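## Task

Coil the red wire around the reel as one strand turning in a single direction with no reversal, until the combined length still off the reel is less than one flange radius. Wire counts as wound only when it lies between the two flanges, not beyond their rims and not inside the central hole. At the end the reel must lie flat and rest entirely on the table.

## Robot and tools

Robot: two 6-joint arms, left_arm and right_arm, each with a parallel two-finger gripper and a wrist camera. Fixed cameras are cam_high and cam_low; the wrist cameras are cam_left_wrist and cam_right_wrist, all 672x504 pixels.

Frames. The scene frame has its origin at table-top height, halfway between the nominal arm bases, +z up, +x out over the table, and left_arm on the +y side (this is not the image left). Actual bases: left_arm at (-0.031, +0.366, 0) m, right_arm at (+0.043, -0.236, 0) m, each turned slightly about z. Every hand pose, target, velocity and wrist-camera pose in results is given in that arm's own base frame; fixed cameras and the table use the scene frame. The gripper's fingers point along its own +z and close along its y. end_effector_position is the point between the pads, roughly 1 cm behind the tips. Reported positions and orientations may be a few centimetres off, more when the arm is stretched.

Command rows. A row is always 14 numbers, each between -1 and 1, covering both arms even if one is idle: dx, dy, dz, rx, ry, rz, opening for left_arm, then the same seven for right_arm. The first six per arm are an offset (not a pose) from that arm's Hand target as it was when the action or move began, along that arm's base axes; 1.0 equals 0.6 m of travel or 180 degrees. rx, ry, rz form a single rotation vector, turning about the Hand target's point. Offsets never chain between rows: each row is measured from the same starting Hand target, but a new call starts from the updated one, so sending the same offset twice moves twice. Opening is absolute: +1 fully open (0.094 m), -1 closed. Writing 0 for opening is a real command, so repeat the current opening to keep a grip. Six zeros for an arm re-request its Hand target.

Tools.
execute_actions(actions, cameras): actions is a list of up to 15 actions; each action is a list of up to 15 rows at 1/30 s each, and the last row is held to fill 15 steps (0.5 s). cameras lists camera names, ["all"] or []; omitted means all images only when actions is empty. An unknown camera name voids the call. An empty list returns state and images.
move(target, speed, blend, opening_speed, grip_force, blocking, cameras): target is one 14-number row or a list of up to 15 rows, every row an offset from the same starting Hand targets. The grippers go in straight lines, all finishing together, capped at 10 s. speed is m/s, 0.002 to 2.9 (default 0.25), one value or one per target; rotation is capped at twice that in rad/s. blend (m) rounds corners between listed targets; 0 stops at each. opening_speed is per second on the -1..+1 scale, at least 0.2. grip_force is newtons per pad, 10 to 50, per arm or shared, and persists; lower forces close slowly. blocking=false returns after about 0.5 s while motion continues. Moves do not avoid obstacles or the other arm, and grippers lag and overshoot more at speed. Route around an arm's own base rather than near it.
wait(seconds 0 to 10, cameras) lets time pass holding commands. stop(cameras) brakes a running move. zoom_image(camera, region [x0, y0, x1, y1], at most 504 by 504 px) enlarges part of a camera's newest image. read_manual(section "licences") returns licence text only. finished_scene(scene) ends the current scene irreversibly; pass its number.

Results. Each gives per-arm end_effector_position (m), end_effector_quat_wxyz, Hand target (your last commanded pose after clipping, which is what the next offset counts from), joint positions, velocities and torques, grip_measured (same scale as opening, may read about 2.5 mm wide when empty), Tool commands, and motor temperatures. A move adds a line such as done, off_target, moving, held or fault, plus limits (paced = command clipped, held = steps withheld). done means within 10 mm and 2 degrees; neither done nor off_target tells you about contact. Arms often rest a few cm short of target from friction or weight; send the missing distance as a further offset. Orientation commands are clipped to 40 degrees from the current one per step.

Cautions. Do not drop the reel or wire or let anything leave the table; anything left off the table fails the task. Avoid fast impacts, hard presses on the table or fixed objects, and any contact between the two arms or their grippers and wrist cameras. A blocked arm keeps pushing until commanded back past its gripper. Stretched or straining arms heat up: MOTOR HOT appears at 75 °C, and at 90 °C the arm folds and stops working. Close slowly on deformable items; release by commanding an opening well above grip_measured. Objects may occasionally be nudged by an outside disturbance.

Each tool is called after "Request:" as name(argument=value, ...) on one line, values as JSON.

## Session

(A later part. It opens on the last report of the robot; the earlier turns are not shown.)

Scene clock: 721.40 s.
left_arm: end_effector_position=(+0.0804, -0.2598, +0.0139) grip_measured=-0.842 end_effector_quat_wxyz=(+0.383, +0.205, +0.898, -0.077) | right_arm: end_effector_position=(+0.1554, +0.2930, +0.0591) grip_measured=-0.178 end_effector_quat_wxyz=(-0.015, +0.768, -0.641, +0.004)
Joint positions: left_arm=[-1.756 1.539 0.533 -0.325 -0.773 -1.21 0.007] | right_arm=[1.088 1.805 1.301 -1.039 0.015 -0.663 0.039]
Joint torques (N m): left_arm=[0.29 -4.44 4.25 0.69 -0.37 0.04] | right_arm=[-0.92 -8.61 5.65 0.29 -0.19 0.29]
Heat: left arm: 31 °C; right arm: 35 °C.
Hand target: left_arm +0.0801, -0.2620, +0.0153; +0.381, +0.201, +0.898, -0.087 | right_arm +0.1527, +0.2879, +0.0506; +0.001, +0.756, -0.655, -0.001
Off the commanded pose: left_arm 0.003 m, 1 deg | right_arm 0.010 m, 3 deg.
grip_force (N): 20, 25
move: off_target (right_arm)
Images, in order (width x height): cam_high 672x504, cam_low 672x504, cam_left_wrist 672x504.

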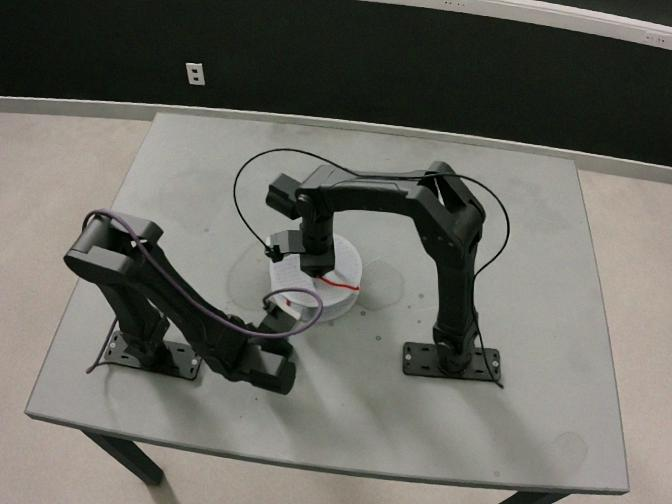

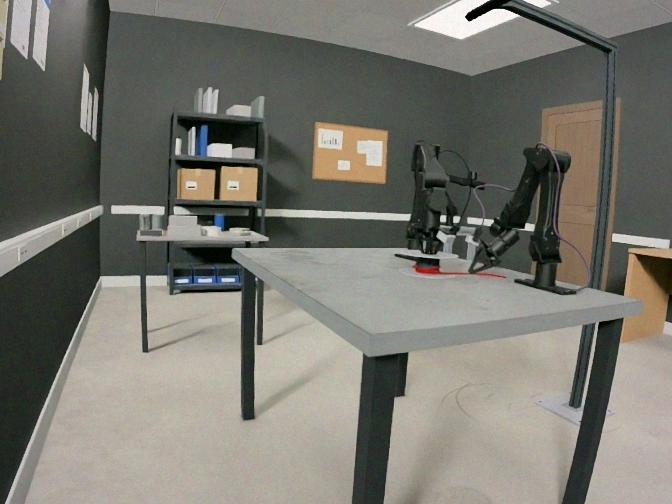

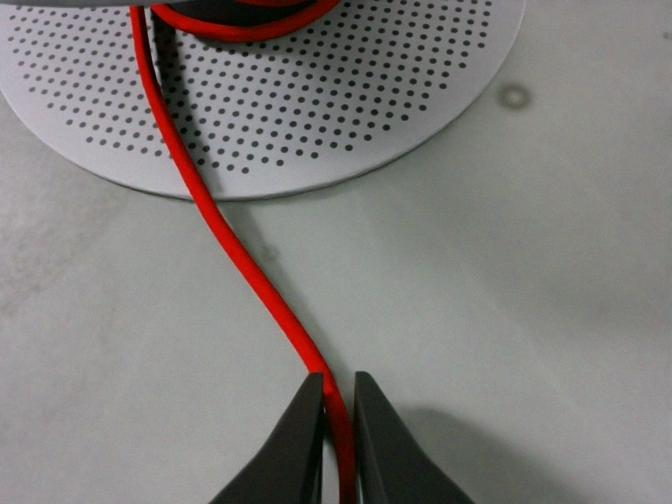

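Request:
move(target=[[0,0,0,0,0,0,-0.84,0.03,-0.03,0,0,0,-0.35,-0.1],[0,0,0,0,0,0,-0.84,0.06,-0.05,0,0,0,-0.78,-0.1]], cameras=["cam_left_wrist","cam_low","cam_high"], speed=0.16, blend=[0.02,0])

Request:
zoom_image(camera="cam_low", region=[380, 218, 450, 280])

Request:
zoom_image(camera="cam_high", region=[200, 200, 400, 360])

Scene clock: 731.70 s.
left_arm: end_effector_position=(+0.0804, -0.2599, +0.0139) grip_measured=-0.842 end_effector_quat_wxyz=(+0.382, +0.205, +0.898, -0.078) | right_arm: end_effector_position=(+0.1901, +0.2530, +0.0596) grip_measured=-0.168 end_effector_quat_wxyz=(+0.014, +0.343, +0.939, -0.014)
Joint positions: left_arm=[-1.756 1.539 0.533 -0.324 -0.773 -1.21 0.007] | right_arm=[0.943 1.793 1.288 -1.086 0.035 1.643 0.039]
Joint torques (N m): left_arm=[0.29 -4.45 4.23 0.69 -0.37 0.05] | right_arm=[-0.69 -9.39 4.15 0.73 -0.35 0.34]
Heat: left arm: 31 °C; right arm: 34 °C.
Hand target: left_arm +0.0800, -0.2621, +0.0153; +0.381, +0.201, +0.898, -0.087 | right_arm +0.1887, +0.2579, +0.0505; +0.001, +0.360, +0.933, +0.001
Off the commanded pose: left_arm 0.003 m, 1 deg | right_arm 0.010 m, 3 deg.
grip_force (N): 20, 25
move: off_target (right_arm)
Images, in order (width x height): cam_high 672x504, cam_low 672x504, cam_left_wrist 672x504.

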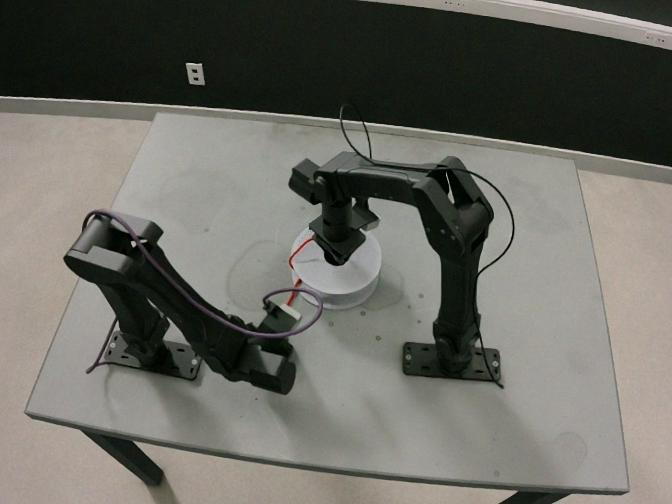

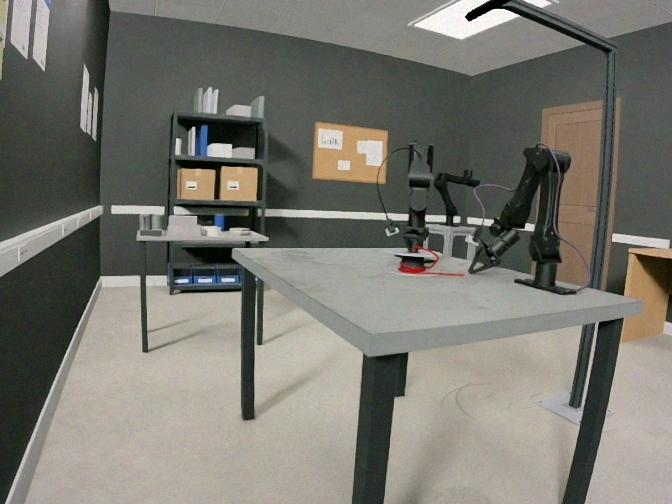

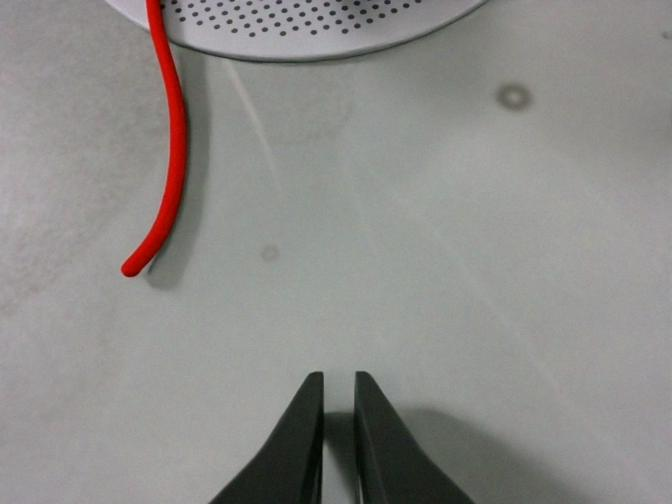

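Scaled by 7.200 from the camera's 672x504 image, which has a finer 960x720 frame.

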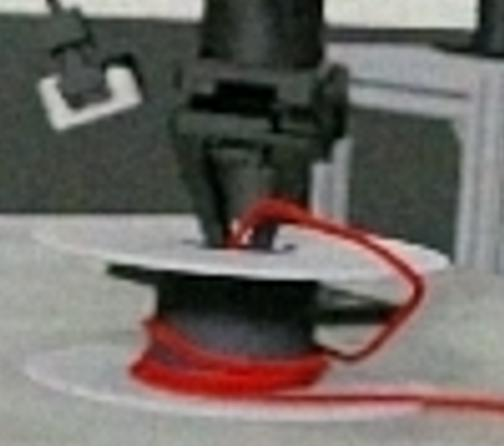

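Scaled by 2.520 from the camera's 672x504 image, which has a finer 960x720 frame.

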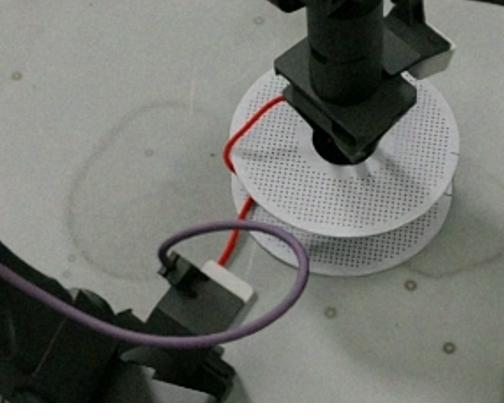

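Request:
move(target=[[-0.02,0.07,0.12,0,0,0,-0.8,0.002,-0.008,0,0,0,0,-0.15],[-0.02,0.07,0.12,0,0,0,-0.8,0.002,-0.008,0,0,0,0,-0.6],[-0.02,0.07,0.12,0,0,0,-0.8,0.002,-0.008,0.14,0,0,0,-0.6]], cameras=["cam_right_wrist"], speed=0.08, opening_speed=0.4)

Request:
move(target=[[0,0,0,0,0,0,-0.8,0,0,0,0,0,0.5,-0.6],[0,0,0,0,0,0,-0.8,0,0,0,0,0,1.0,-0.6],[0,0,0,0,0,0,-0.8,0,0,-0.05,0,0,1.0,-0.6]], cameras=["cam_right_wrist","cam_low","cam_left_wrist"], speed=0.3, blend=[0.01,0,0])

Scene clock: 739.43 s.
left_arm: end_effector_position=(+0.0677, -0.2139, +0.0744) grip_measured=-0.802 end_effector_quat_wxyz=(+0.369, +0.209, +0.903, -0.071) | right_arm: end_effector_position=(+0.1892, +0.2537, +0.1217) grip_measured=-0.598 end_effector_quat_wxyz=(+0.001, +0.353, +0.936, -0.011)
Joint positions: left_arm=[-1.858 1.206 0.594 -0.832 -0.762 -1.352 0.009] | right_arm=[0.931 1.761 1.499 -1.33 0.008 1.652 0.019]
Joint torques (N m): left_arm=[-0.65 -3 8.23 0.19 -0.76 -0.09] | right_arm=[-0.65 -11.59 9.16 -0.01 -0.09 0.1]
Heat: left arm: 31 °C; right arm: 34 °C.
Hand target: left_arm +0.0680, -0.2200, +0.0874; +0.380, +0.201, +0.898, -0.087 | right_arm +0.1899, +0.2531, +0.1345; +0.001, +0.360, +0.933, +0.001
Off the commanded pose: left_arm 0.014 m, 2 deg | right_arm 0.013 m, 2 deg.
grip_force (N): 20, 25
move: off_target (left_arm, right_arm)
Images, in order (width x height): cam_right_wrist 672x504.

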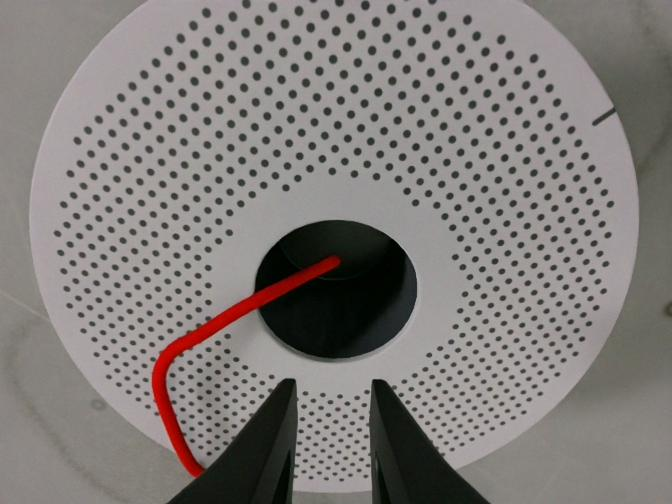

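Scene clock: 746.17 s.
left_arm: end_effector_position=(+0.0677, -0.2139, +0.0744) grip_measured=-0.802 end_effector_quat_wxyz=(+0.369, +0.209, +0.903, -0.071) | right_arm: end_effector_position=(+0.1895, +0.2541, +0.1038) grip_measured=-0.598 end_effector_quat_wxyz=(+0.007, +0.933, -0.361, +0.002)
Joint positions: left_arm=[-1.858 1.206 0.594 -0.832 -0.762 -1.352 0.009] | right_arm=[0.931 1.758 1.424 -1.249 0.008 -1.472 0.019]
Joint torques (N m): left_arm=[-0.65 -2.99 8.24 0.2 -0.76 -0.08] | right_arm=[-0.79 -10.35 6.22 0.28 -0.11 -0.11]
Heat: left arm: 32 °C; right arm: 35 °C.
Hand target: left_arm +0.0680, -0.2200, +0.0874; +0.380, +0.201, +0.898, -0.087 | right_arm +0.1899, +0.2531, +0.1045; +0.001, +0.933, -0.360, -0.001
Off the commanded pose: left_arm 0.014 m, 2 deg | right_arm 0.001 m, 1 deg.
grip_force (N): 20, 25
move: off_target (left_arm)
Images, in order (width x height): cam_low 672x504, cam_left_wrist 672x504, cam_right_wrist 672x504.

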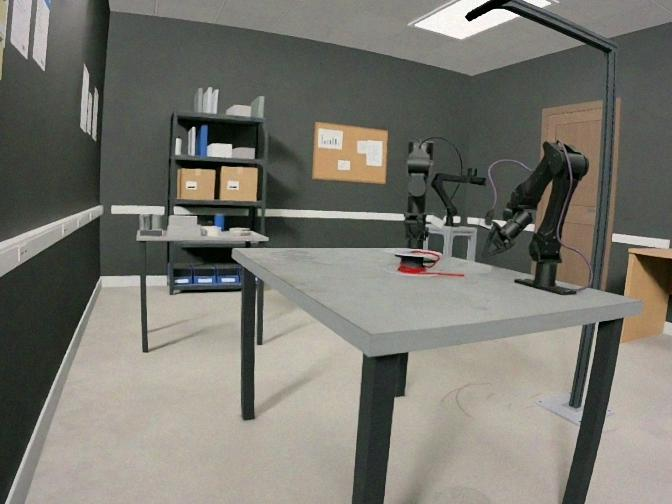

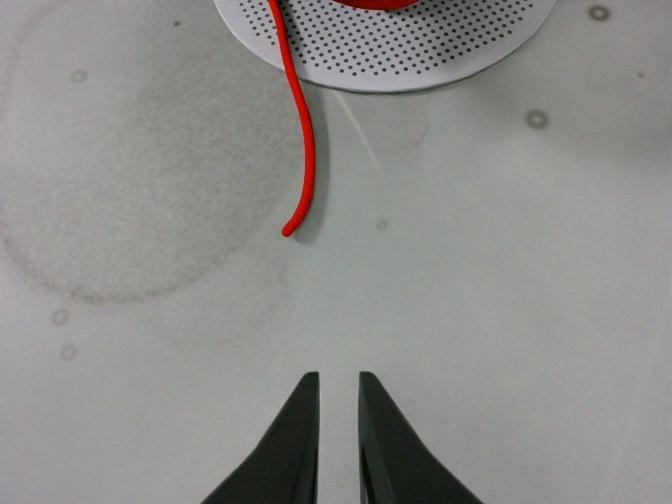

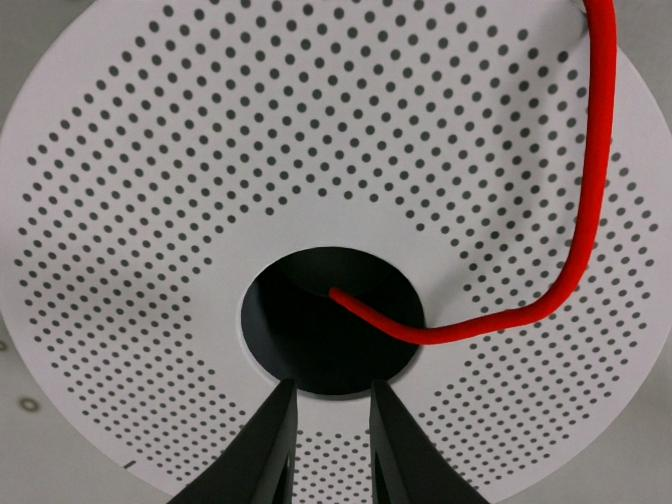

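Request:
move(target=[[0,0,0,0,0,0,-0.8,-0.006,0.0125,0,0,0,0,-0.6],[0,0,0,0,0,0,-0.8,-0.006,0.0125,-0.05,0,0,0,-0.6],[0,0,0,0,0,0,-0.8,-0.006,0.0125,-0.076,0,0,0,-0.6]], cameras=["cam_right_wrist"], speed=0.07)

Request:
zoom_image(camera="cam_right_wrist", region=[160, 300, 510, 504])

Scene clock: 750.77 s.
left_arm: end_effector_position=(+0.0677, -0.2139, +0.0744) grip_measured=-0.802 end_effector_quat_wxyz=(+0.369, +0.209, +0.903, -0.071) | right_arm: end_effector_position=(+0.1901, +0.2596, +0.0664) grip_measured=-0.598 end_effector_quat_wxyz=(-0.005, +0.933, -0.359, +0.005)
Joint positions: left_arm=[-1.858 1.206 0.594 -0.832 -0.762 -1.352 0.009] | right_arm=[0.94 1.776 1.295 -1.077 0.008 -1.467 0.019]
Joint torques (N m): left_arm=[-0.64 -2.99 8.21 0.2 -0.76 -0.09] | right_arm=[0.58 -8.31 6.19 0.38 -0.12 0.09]
Heat: left arm: 32 °C; right arm: 35 °C.
Hand target: left_arm +0.0680, -0.2200, +0.0874; +0.380, +0.201, +0.898, -0.087 | right_arm +0.1863, +0.2606, +0.0590; +0.001, +0.933, -0.360, -0.001
Off the commanded pose: left_arm 0.014 m, 2 deg | right_arm 0.008 m, 1 deg.
grip_force (N): 20, 25
move: off_target (left_arm)
Images, in order (width x height): cam_right_wrist 672x504.

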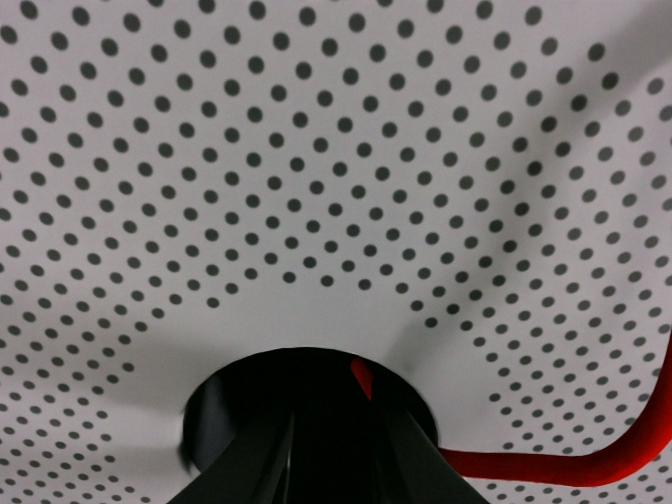

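Scaled by 1.440 from the camera's 672x504 image, which has a finer 960x720 frame.

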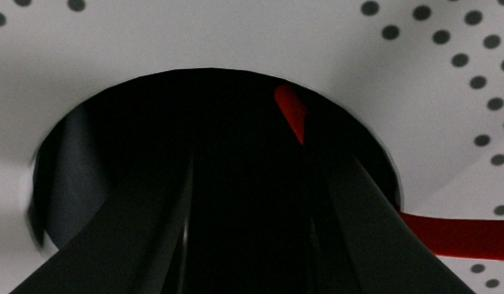

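Request:
move(target=[[0,0,0,0,0,0,-0.8,0,0,-0.013,0,0,0,-0.6],[0,0,0,0,0,0,-0.8,0,0,-0.013,0,0,0,-0.1]], cameras=[], speed=0.05, opening_speed=0.3)

Request:
move(target=[[0,0,0,0,0,0,-0.8,0.002,-0.001,0,0,0,-0.5,-0.1]], cameras=["cam_left_wrist","cam_low","cam_high"], speed=0.15)

Request:
zoom_image(camera="cam_low", region=[380, 218, 450, 280])

Request:
zoom_image(camera="cam_high", region=[200, 200, 400, 360])

Scene clock: 754.97 s.
left_arm: end_effector_position=(+0.0677, -0.2139, +0.0744) grip_measured=-0.802 end_effector_quat_wxyz=(+0.369, +0.209, +0.903, -0.071) | right_arm: end_effector_position=(+0.1908, +0.2603, +0.0602) grip_measured=-0.164 end_effector_quat_wxyz=(-0.008, +0.931, -0.364, +0.007)
Joint positions: left_arm=[-1.858 1.206 0.594 -0.832 -0.762 -1.352 0.009] | right_arm=[0.94 1.78 1.275 -1.047 0.009 -1.457 0.039]
Joint torques (N m): left_arm=[-0.64 -3.02 8.25 0.2 -0.75 -0.09] | right_arm=[0.62 -8.05 5.85 0.39 -0.12 -0.04]
Heat: left arm: 32 °C; right arm: 35 °C.
Hand target: left_arm +0.0680, -0.2200, +0.0874; +0.380, +0.201, +0.898, -0.087 | right_arm +0.1862, +0.2606, +0.0511; +0.001, +0.933, -0.360, -0.001
Off the commanded pose: left_arm 0.014 m, 2 deg | right_arm 0.010 m, 1 deg.
grip_force (N): 20, 25
move: off_target (left_arm)
No camera images: "cameras" was empty.

Scene clock: 760.90 s.
left_arm: end_effector_position=(+0.0677, -0.2139, +0.0744) grip_measured=-0.802 end_effector_quat_wxyz=(+0.369, +0.209, +0.903, -0.071) | right_arm: end_effector_position=(+0.1883, +0.2624, +0.0614) grip_measured=-0.139 end_effector_quat_wxyz=(+0.007, -0.418, +0.908, +0.010)
Joint positions: left_arm=[-1.858 1.206 0.594 -0.832 -0.762 -1.352 0.009] | right_arm=[0.94 1.777 1.275 -1.047 -0.01 0.077 0.04]
Joint torques (N m): left_arm=[-0.65 -2.99 8.23 0.2 -0.77 -0.09] | right_arm=[0.08 -7.87 5.68 0.42 0.06 0.33]
Heat: left arm: 32 °C; right arm: 34 °C.
Hand target: left_arm +0.0680, -0.2200, +0.0874; +0.380, +0.201, +0.898, -0.087 | right_arm +0.1875, +0.2601, +0.0512; +0.000, -0.405, +0.914, +0.001
Off the commanded pose: left_arm 0.014 m, 2 deg | right_arm 0.011 m, 2 deg.
grip_force (N): 20, 25
move: off_target (left_arm, right_arm)
Images, in order (width x height): cam_high 672x504, cam_low 672x504, cam_left_wrist 672x504.

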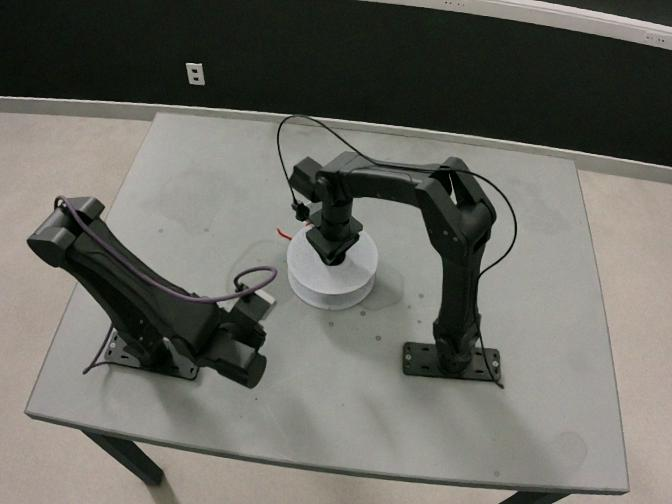

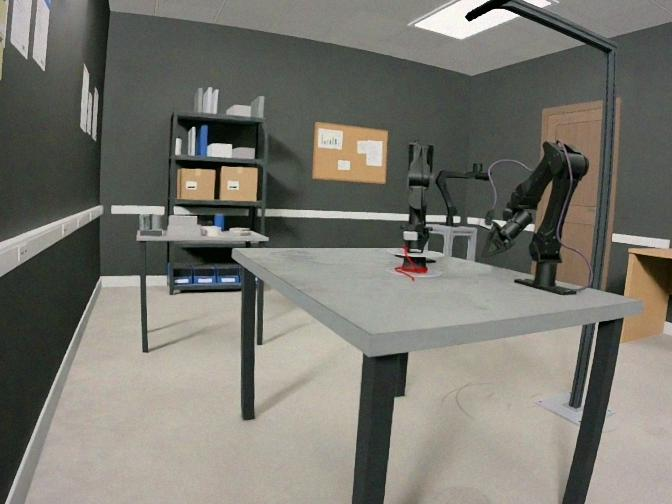

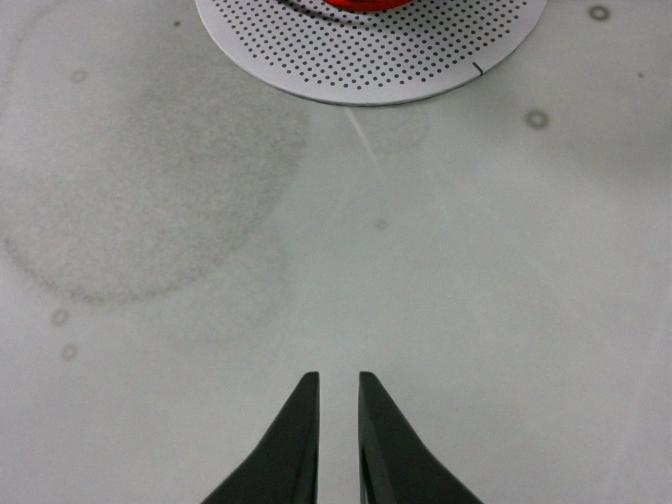

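Scaled by 7.200 from the camera's 672x504 image, which has a finer 960x720 frame.

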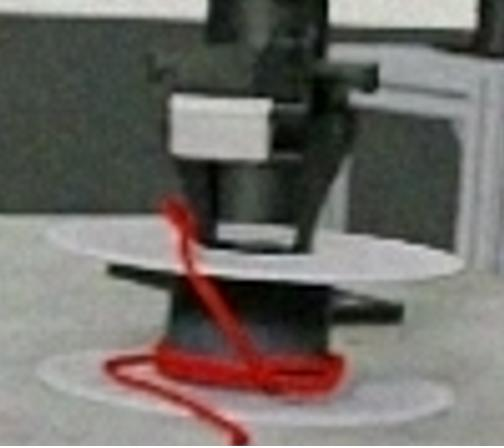

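Scaled by 2.520 from the camera's 672x504 image, which has a finer 960x720 frame.

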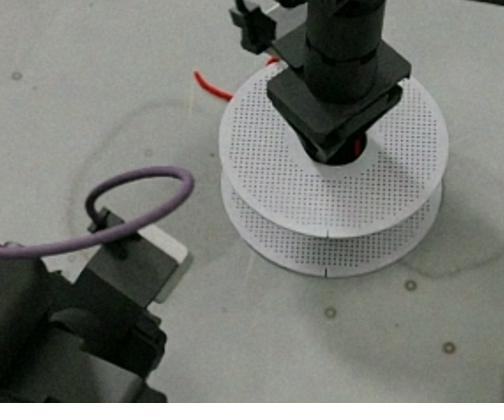

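Request:
move(target=[[0,0,0,0,0,0,-0.8,0,0,0,0,0,0.4,-0.1]], cameras=["cam_left_wrist","cam_low","cam_high"], speed=0.12)

Request:
zoom_image(camera="cam_low", region=[380, 218, 450, 280])

Request:
zoom_image(camera="cam_high", region=[200, 200, 400, 360])

Scene clock: 773.23 s.
left_arm: end_effector_position=(+0.0677, -0.2139, +0.0744) grip_measured=-0.802 end_effector_quat_wxyz=(+0.369, +0.209, +0.903, -0.071) | right_arm: end_effector_position=(+0.1829, +0.2608, +0.0615) grip_measured=-0.139 end_effector_quat_wxyz=(-0.003, +0.857, -0.516, -0.014)
Joint positions: left_arm=[-1.858 1.206 0.594 -0.832 -0.762 -1.352 0.009] | right_arm=[0.94 1.777 1.276 -1.066 -0.028 -1.118 0.04]
Joint torques (N m): left_arm=[-0.65 -2.99 8.23 0.19 -0.76 -0.09] | right_arm=[0.05 -7.58 5.91 0.52 0.26 -0.39]
Heat: left arm: 33 °C; right arm: 34 °C.
Hand target: left_arm +0.0680, -0.2200, +0.0874; +0.380, +0.201, +0.898, -0.087 | right_arm +0.1874, +0.2600, +0.0512; +0.001, +0.865, -0.501, -0.001
Off the commanded pose: left_arm 0.014 m, 2 deg | right_arm 0.011 m, 2 deg.
grip_force (N): 20, 25
move: off_target (left_arm, right_arm)
Images, in order (width x height): cam_high 672x504, cam_low 672x504, cam_left_wrist 672x504.

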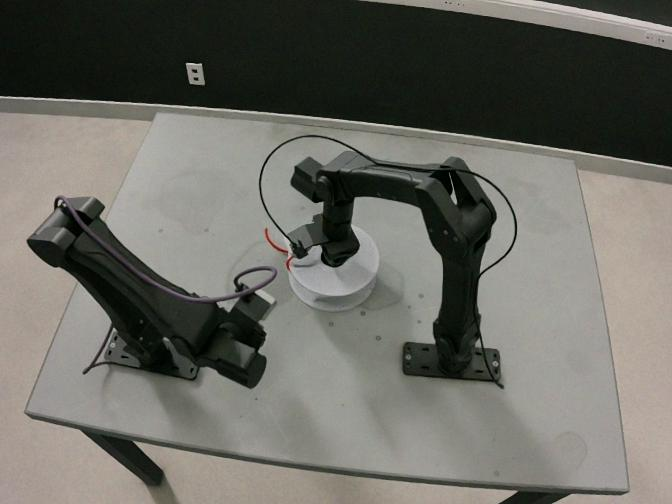

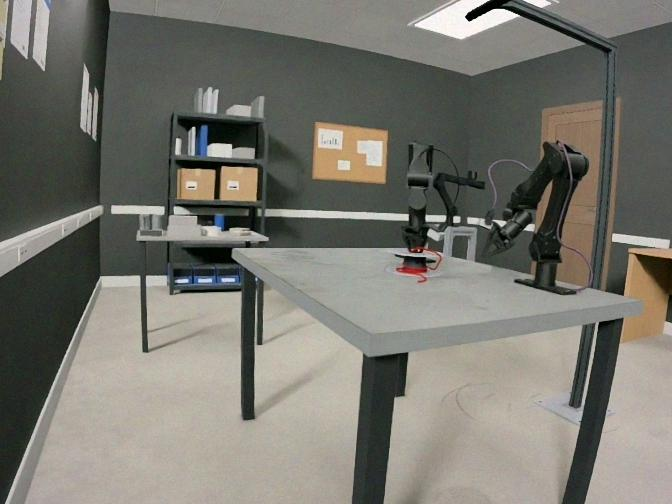

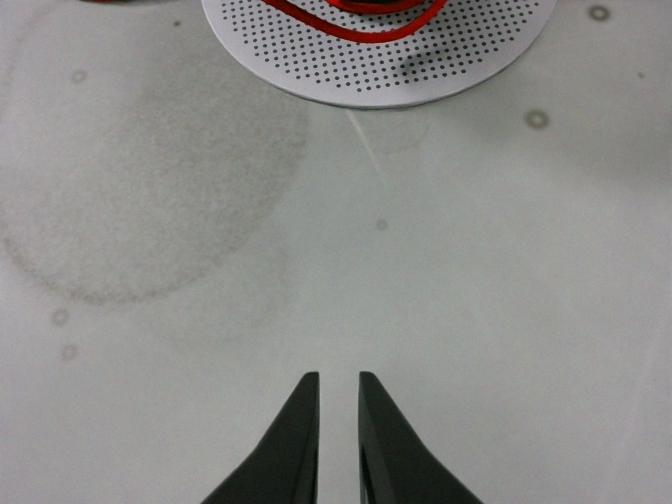

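Scaled by 7.200 from the camera's 672x504 image, which has a finer 960x720 frame.

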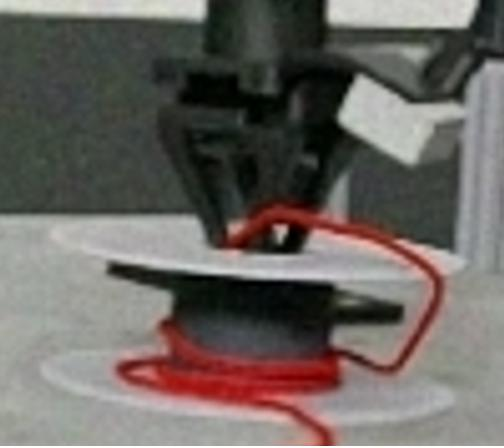

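Scaled by 2.520 from the camera's 672x504 image, which has a finer 960x720 frame.

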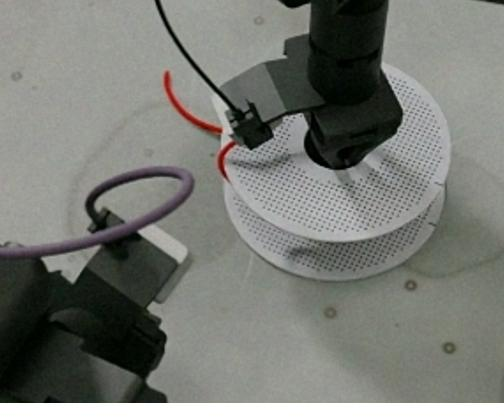

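Request:
move(target=[[0.1,0.13,0.14,-0.022,0.13,0.18,-0.4,0,0,0,0,0,0,-0.1],[0.312,0.133,0.08,-0.0452,0.267,0.3677,-0.2,0,0,0,0,0,0,-0.1]], cameras=["cam_left_wrist","cam_high"], speed=0.2, blend=[0.03,0])

Scene clock: 782.27 s.
left_arm: end_effector_position=(+0.2519, -0.1401, +0.1296) grip_measured=-0.202 end_effector_quat_wxyz=(-0.002, -0.376, +0.927, +0.002) | right_arm: end_effector_position=(+0.1829, +0.2608, +0.0615) grip_measured=-0.139 end_effector_quat_wxyz=(-0.003, +0.857, -0.515, -0.014)
Joint positions: left_arm=[-0.511 1.638 1.39 -1.329 0 -1.282 0.037] | right_arm=[0.94 1.777 1.276 -1.066 -0.028 -1.118 0.04]
Joint torques (N m): left_arm=[0.4 -5.01 8.42 -0.05 -0.02 -0.08] | right_arm=[0.2 -7.61 6.01 0.53 0.23 -0.35]
Heat: left arm: 33 °C; right arm: 34 °C.
Hand target: left_arm +0.2552, -0.1402, +0.1353; +0.001, -0.382, +0.924, +0.000 | right_arm +0.1874, +0.2600, +0.0512; +0.001, +0.865, -0.501, -0.001
Off the commanded pose: left_arm 0.007 m, 1 deg | right_arm 0.011 m, 2 deg.
grip_force (N): 20, 25
move: off_target (right_arm)
Images, in order (width x height): cam_high 672x504, cam_left_wrist 672x504.

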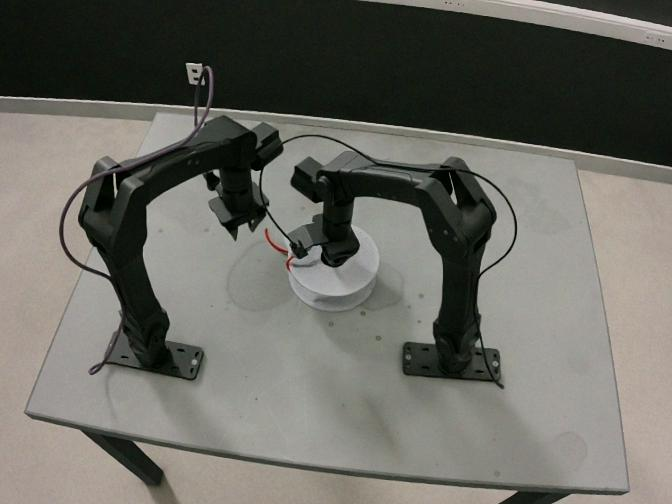

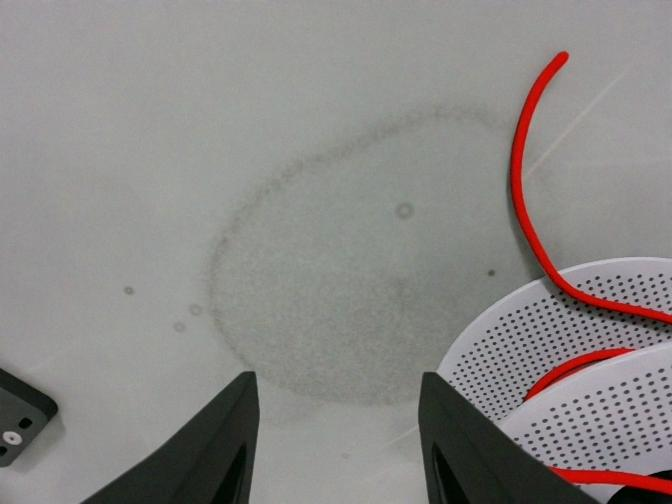

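Request:
move(target=[[0.17,-0.043,-0.12,0,0,0,-0.3,0,0,0,0,0,0,-0.1]], cameras=["cam_left_wrist"], speed=0.2)

Scene clock: 786.33 s.
left_arm: end_effector_position=(+0.3479, -0.1645, +0.0585) grip_measured=-0.298 end_effector_quat_wxyz=(-0.010, -0.383, +0.924, +0.010) | right_arm: end_effector_position=(+0.1829, +0.2608, +0.0615) grip_measured=-0.139 end_effector_quat_wxyz=(-0.003, +0.857, -0.515, -0.014)
Joint positions: left_arm=[-0.444 2.057 1.646 -1.187 0.002 -1.229 0.033] | right_arm=[0.94 1.777 1.276 -1.066 -0.028 -1.118 0.04]
Joint torques (N m): left_arm=[0.51 -8.16 8.21 0.14 -0.04 0.04] | right_arm=[0.13 -7.6 6.01 0.54 0.22 -0.36]
Heat: left arm: 33 °C; right arm: 33 °C.
Hand target: left_arm +0.3572, -0.1660, +0.0634; +0.001, -0.382, +0.924, +0.000 | right_arm +0.1874, +0.2600, +0.0512; +0.001, +0.865, -0.501, -0.001
Off the commanded pose: left_arm 0.011 m, 2 deg | right_arm 0.011 m, 2 deg.
grip_force (N): 20, 25
move: off_target (left_arm, right_arm)
Images, in order (width x height): cam_left_wrist 672x504.

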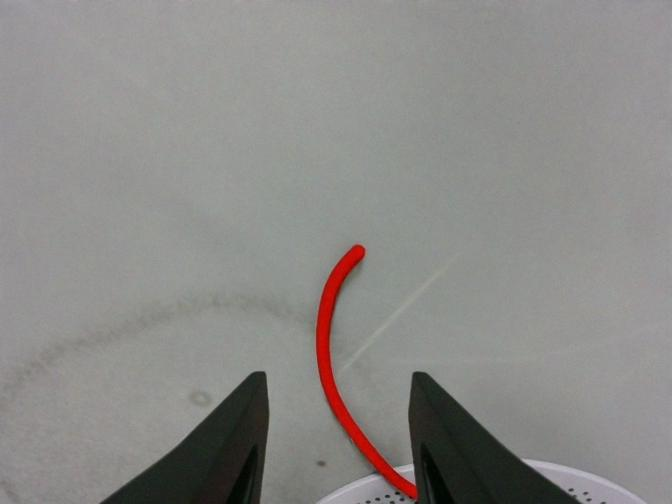

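Request:
move(target=[[0,0,-0.084,0,0,0,-0.3,0,0,0,0,0,0,-0.1],[0,0,-0.084,0,0,0,-1,0,0,0,0,0,0,-0.1]], cameras=["cam_left_wrist"], speed=0.08)

Scene clock: 791.90 s.
left_arm: end_effector_position=(+0.3489, -0.1635, +0.0173) grip_measured=-0.995 end_effector_quat_wxyz=(-0.008, -0.381, +0.924, +0.013) | right_arm: end_effector_position=(+0.1829, +0.2608, +0.0615) grip_measured=-0.139 end_effector_quat_wxyz=(-0.003, +0.857, -0.515, -0.014)
Joint positions: left_arm=[-0.444 2.101 1.544 -1.044 -0.006 -1.226 0] | right_arm=[0.94 1.777 1.276 -1.066 -0.028 -1.118 0.04]
Joint torques (N m): left_arm=[0.51 -8.05 5.14 0.52 0.05 0.05] | right_arm=[0.1 -7.62 6 0.54 0.24 -0.34]
Heat: left arm: 32 °C; right arm: 33 °C.
Hand target: left_arm +0.3574, -0.1660, +0.0131; +0.001, -0.382, +0.924, +0.000 | right_arm +0.1874, +0.2600, +0.0512; +0.001, +0.865, -0.501, -0.001
Off the commanded pose: left_arm 0.010 m, 2 deg | right_arm 0.011 m, 2 deg.
grip_force (N): 20, 25
move: off_target (right_arm)
Images, in order (width x height): cam_left_wrist 672x504.

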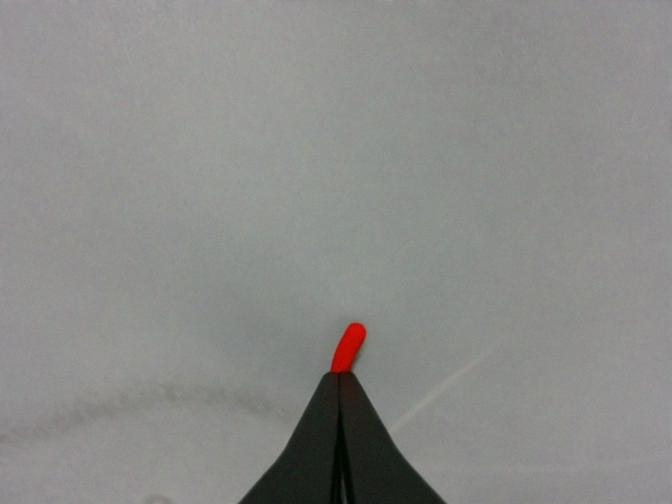

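Request:
move(target=[[0,0,0.01,0,0,0,-0.4,0,0,0,0,0,0,-0.1],[0.002,0,-0.012,0,0,0,-0.4,0,0,0,0,0,0,-0.1],[0.002,0,-0.012,0,0,0,-1,0,0,0,0,0,0,-0.1]], cameras=["cam_left_wrist"], speed=0.06)

Scene clock: 796.47 s.
left_arm: end_effector_position=(+0.3469, -0.1615, +0.0149) grip_measured=-0.928 end_effector_quat_wxyz=(-0.011, -0.381, +0.924, +0.018) | right_arm: end_effector_position=(+0.1829, +0.2608, +0.0615) grip_measured=-0.139 end_effector_quat_wxyz=(-0.003, +0.857, -0.515, -0.014)
Joint positions: left_arm=[-0.442 2.104 1.538 -1.046 -0.008 -1.225 0.003] | right_arm=[0.94 1.777 1.276 -1.066 -0.028 -1.118 0.04]
Joint torques (N m): left_arm=[0.5 -7.38 4.71 0.74 0.07 0.04] | right_arm=[0.09 -7.6 5.98 0.54 0.23 -0.33]
Heat: left arm: 32 °C; right arm: 33 °C.
Hand target: left_arm +0.3585, -0.1659, +0.0057; +0.001, -0.382, +0.924, +0.000 | right_arm +0.1874, +0.2600, +0.0512; +0.001, +0.865, -0.501, -0.001
Off the commanded pose: left_arm 0.015 m, 2 deg | right_arm 0.011 m, 2 deg.
grip_force (N): 20, 25
move: off_target (left_arm, right_arm)
Images, in order (width x height): cam_left_wrist 672x504.

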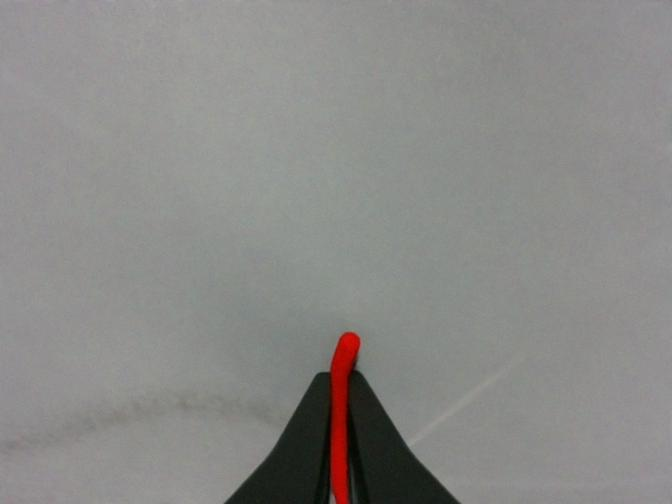

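Request:
move(target=[[0,0,0.02,0,0,0,-1,0,0,0,0,0,-0.33,-0.1]], cameras=["cam_left_wrist","cam_low","cam_high"], speed=0.12)

Request:
zoom_image(camera="cam_low", region=[370, 218, 470, 290])

Request:
zoom_image(camera="cam_high", region=[200, 200, 400, 360])

Scene clock: 802.40 s.
left_arm: end_effector_position=(+0.3463, -0.1612, +0.0150) grip_measured=-0.930 end_effector_quat_wxyz=(-0.012, -0.381, +0.924, +0.019) | right_arm: end_effector_position=(+0.1880, +0.2669, +0.0617) grip_measured=-0.133 end_effector_quat_wxyz=(+0.012, -0.518, +0.855, +0.019)
Joint positions: left_arm=[-0.442 2.104 1.538 -1.048 -0.008 -1.225 0.003] | right_arm=[0.94 1.776 1.276 -1.034 -0.026 -0.15 0.041]
Joint torques (N m): left_arm=[0.49 -8.4 7.15 0.34 0.07 0.05] | right_arm=[0.05 -7.88 5.65 0.31 0.18 0.39]
Heat: left arm: 32 °C; right arm: 33 °C.
Hand target: left_arm +0.3585, -0.1659, +0.0177; +0.001, -0.382, +0.924, +0.000 | right_arm +0.1875, +0.2600, +0.0512; +0.000, -0.503, +0.864, +0.001
Off the commanded pose: left_arm 0.013 m, 3 deg | right_arm 0.013 m, 3 deg.
grip_force (N): 20, 25
move: off_target (left_arm, right_arm)
Images, in order (width x height): cam_high 672x504, cam_low 672x504, cam_left_wrist 672x504.

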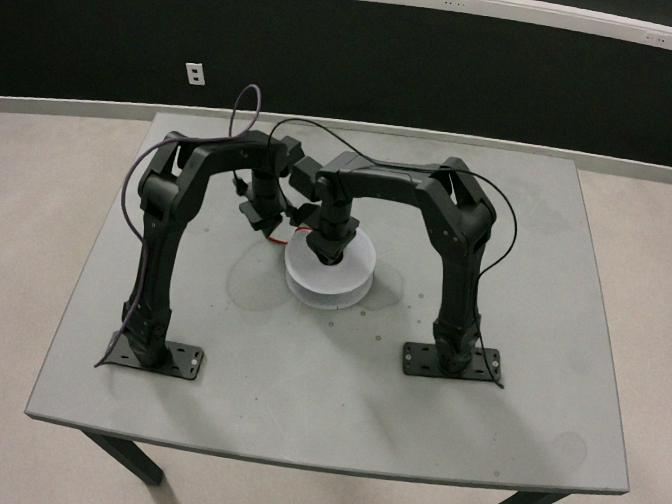

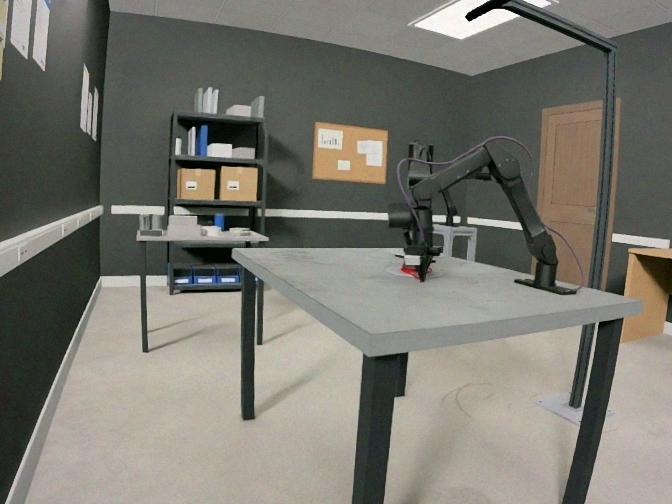

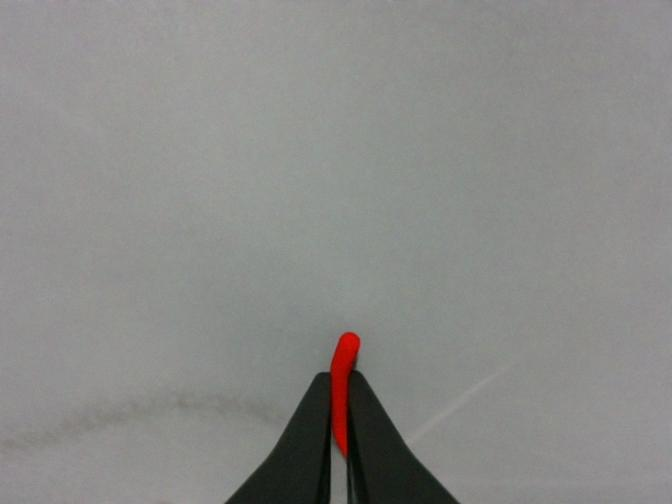

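Scaled by 5.040 from the camera's 672x504 image, which has a finer 960x720 frame.

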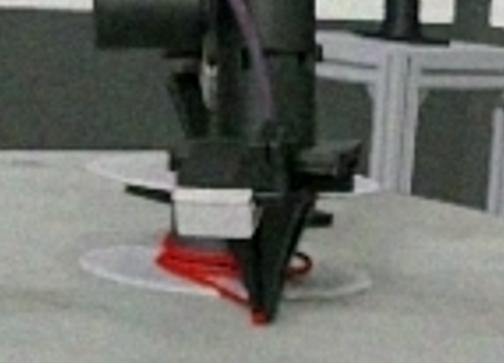

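Scaled by 2.520 from the camera's 672x504 image, which has a finer 960x720 frame.

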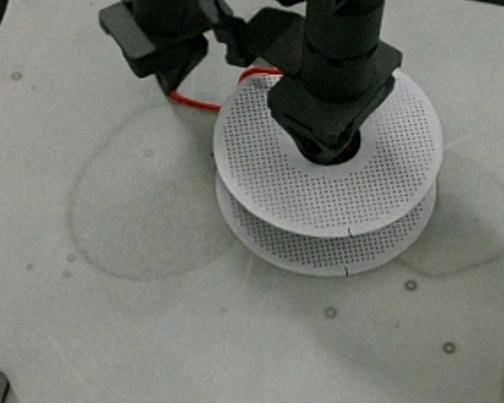

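Request:
move(target=[[0,0,0,0,0,0,-1,0.0,0,0,0,0,-0.33,-0.1]], cameras=["cam_left_wrist","cam_low","cam_high"], speed=0.12)

Request:
zoom_image(camera="cam_low", region=[370, 218, 470, 290])

Request:
zoom_image(camera="cam_high", region=[200, 200, 400, 360])

Scene clock: 808.93 s.
left_arm: end_effector_position=(+0.3475, -0.1680, +0.0149) grip_measured=-0.930 end_effector_quat_wxyz=(-0.018, -0.382, +0.924, +0.002) | right_arm: end_effector_position=(+0.1982, +0.2863, +0.0673) grip_measured=-0.109 end_effector_quat_wxyz=(+0.027, -0.033, +0.997, +0.059)
Joint positions: left_arm=[-0.442 2.104 1.538 -1.032 0.023 -1.225 0.003] | right_arm=[0.947 1.77 1.284 -0.959 -0.029 0.882 0.042]
Joint torques (N m): left_arm=[0.49 -8.4 7.17 0.21 -0.27 0.04] | right_arm=[-0.28 -7.83 5.42 -0.25 0.28 0.44]
Heat: left arm: 33 °C; right arm: 33 °C.
Hand target: left_arm +0.3584, -0.1659, +0.0177; +0.001, -0.382, +0.924, +0.000 | right_arm +0.1874, +0.2600, +0.0512; +0.000, -0.009, +1.000, +0.001
Off the commanded pose: left_arm 0.012 m, 2 deg | right_arm 0.033 m, 8 deg.
grip_force (N): 20, 25
move: off_target (left_arm, right_arm)
Images, in order (width x height): cam_high 672x504, cam_low 672x504, cam_left_wrist 672x504.

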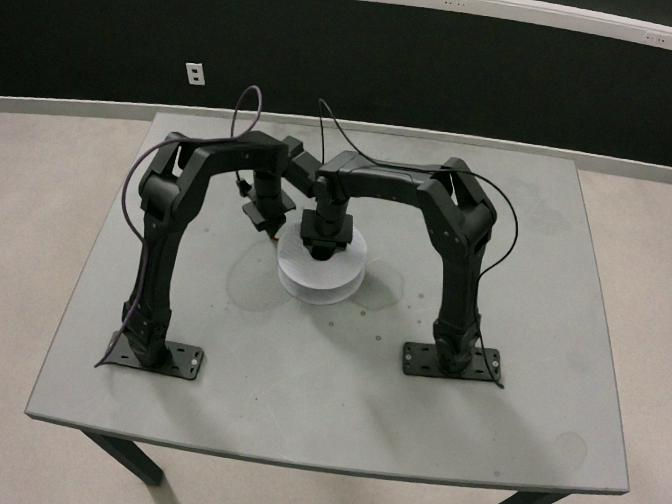

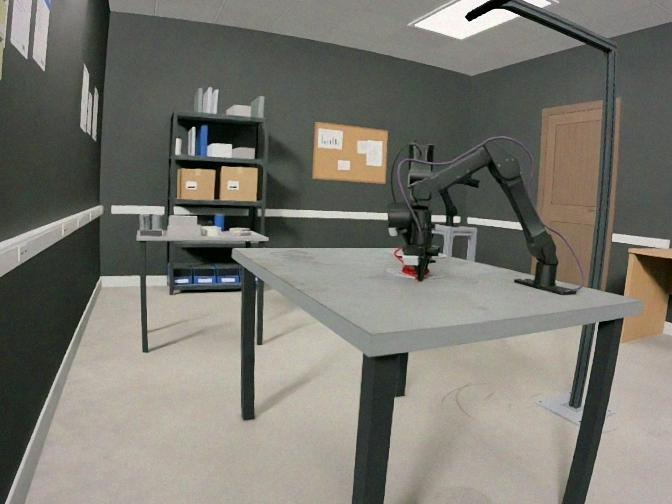

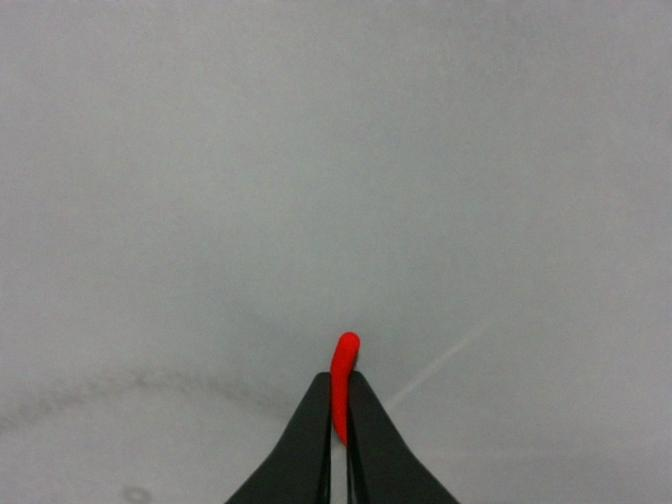

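Scaled by 5.040 from the camera's 672x504 image, which has a finer 960x720 frame.

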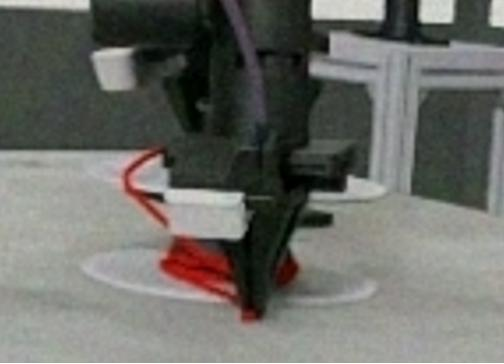

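Scaled by 2.520 from the camera's 672x504 image, which has a finer 960x720 frame.

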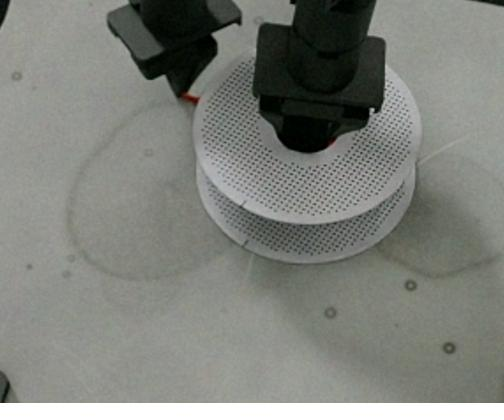

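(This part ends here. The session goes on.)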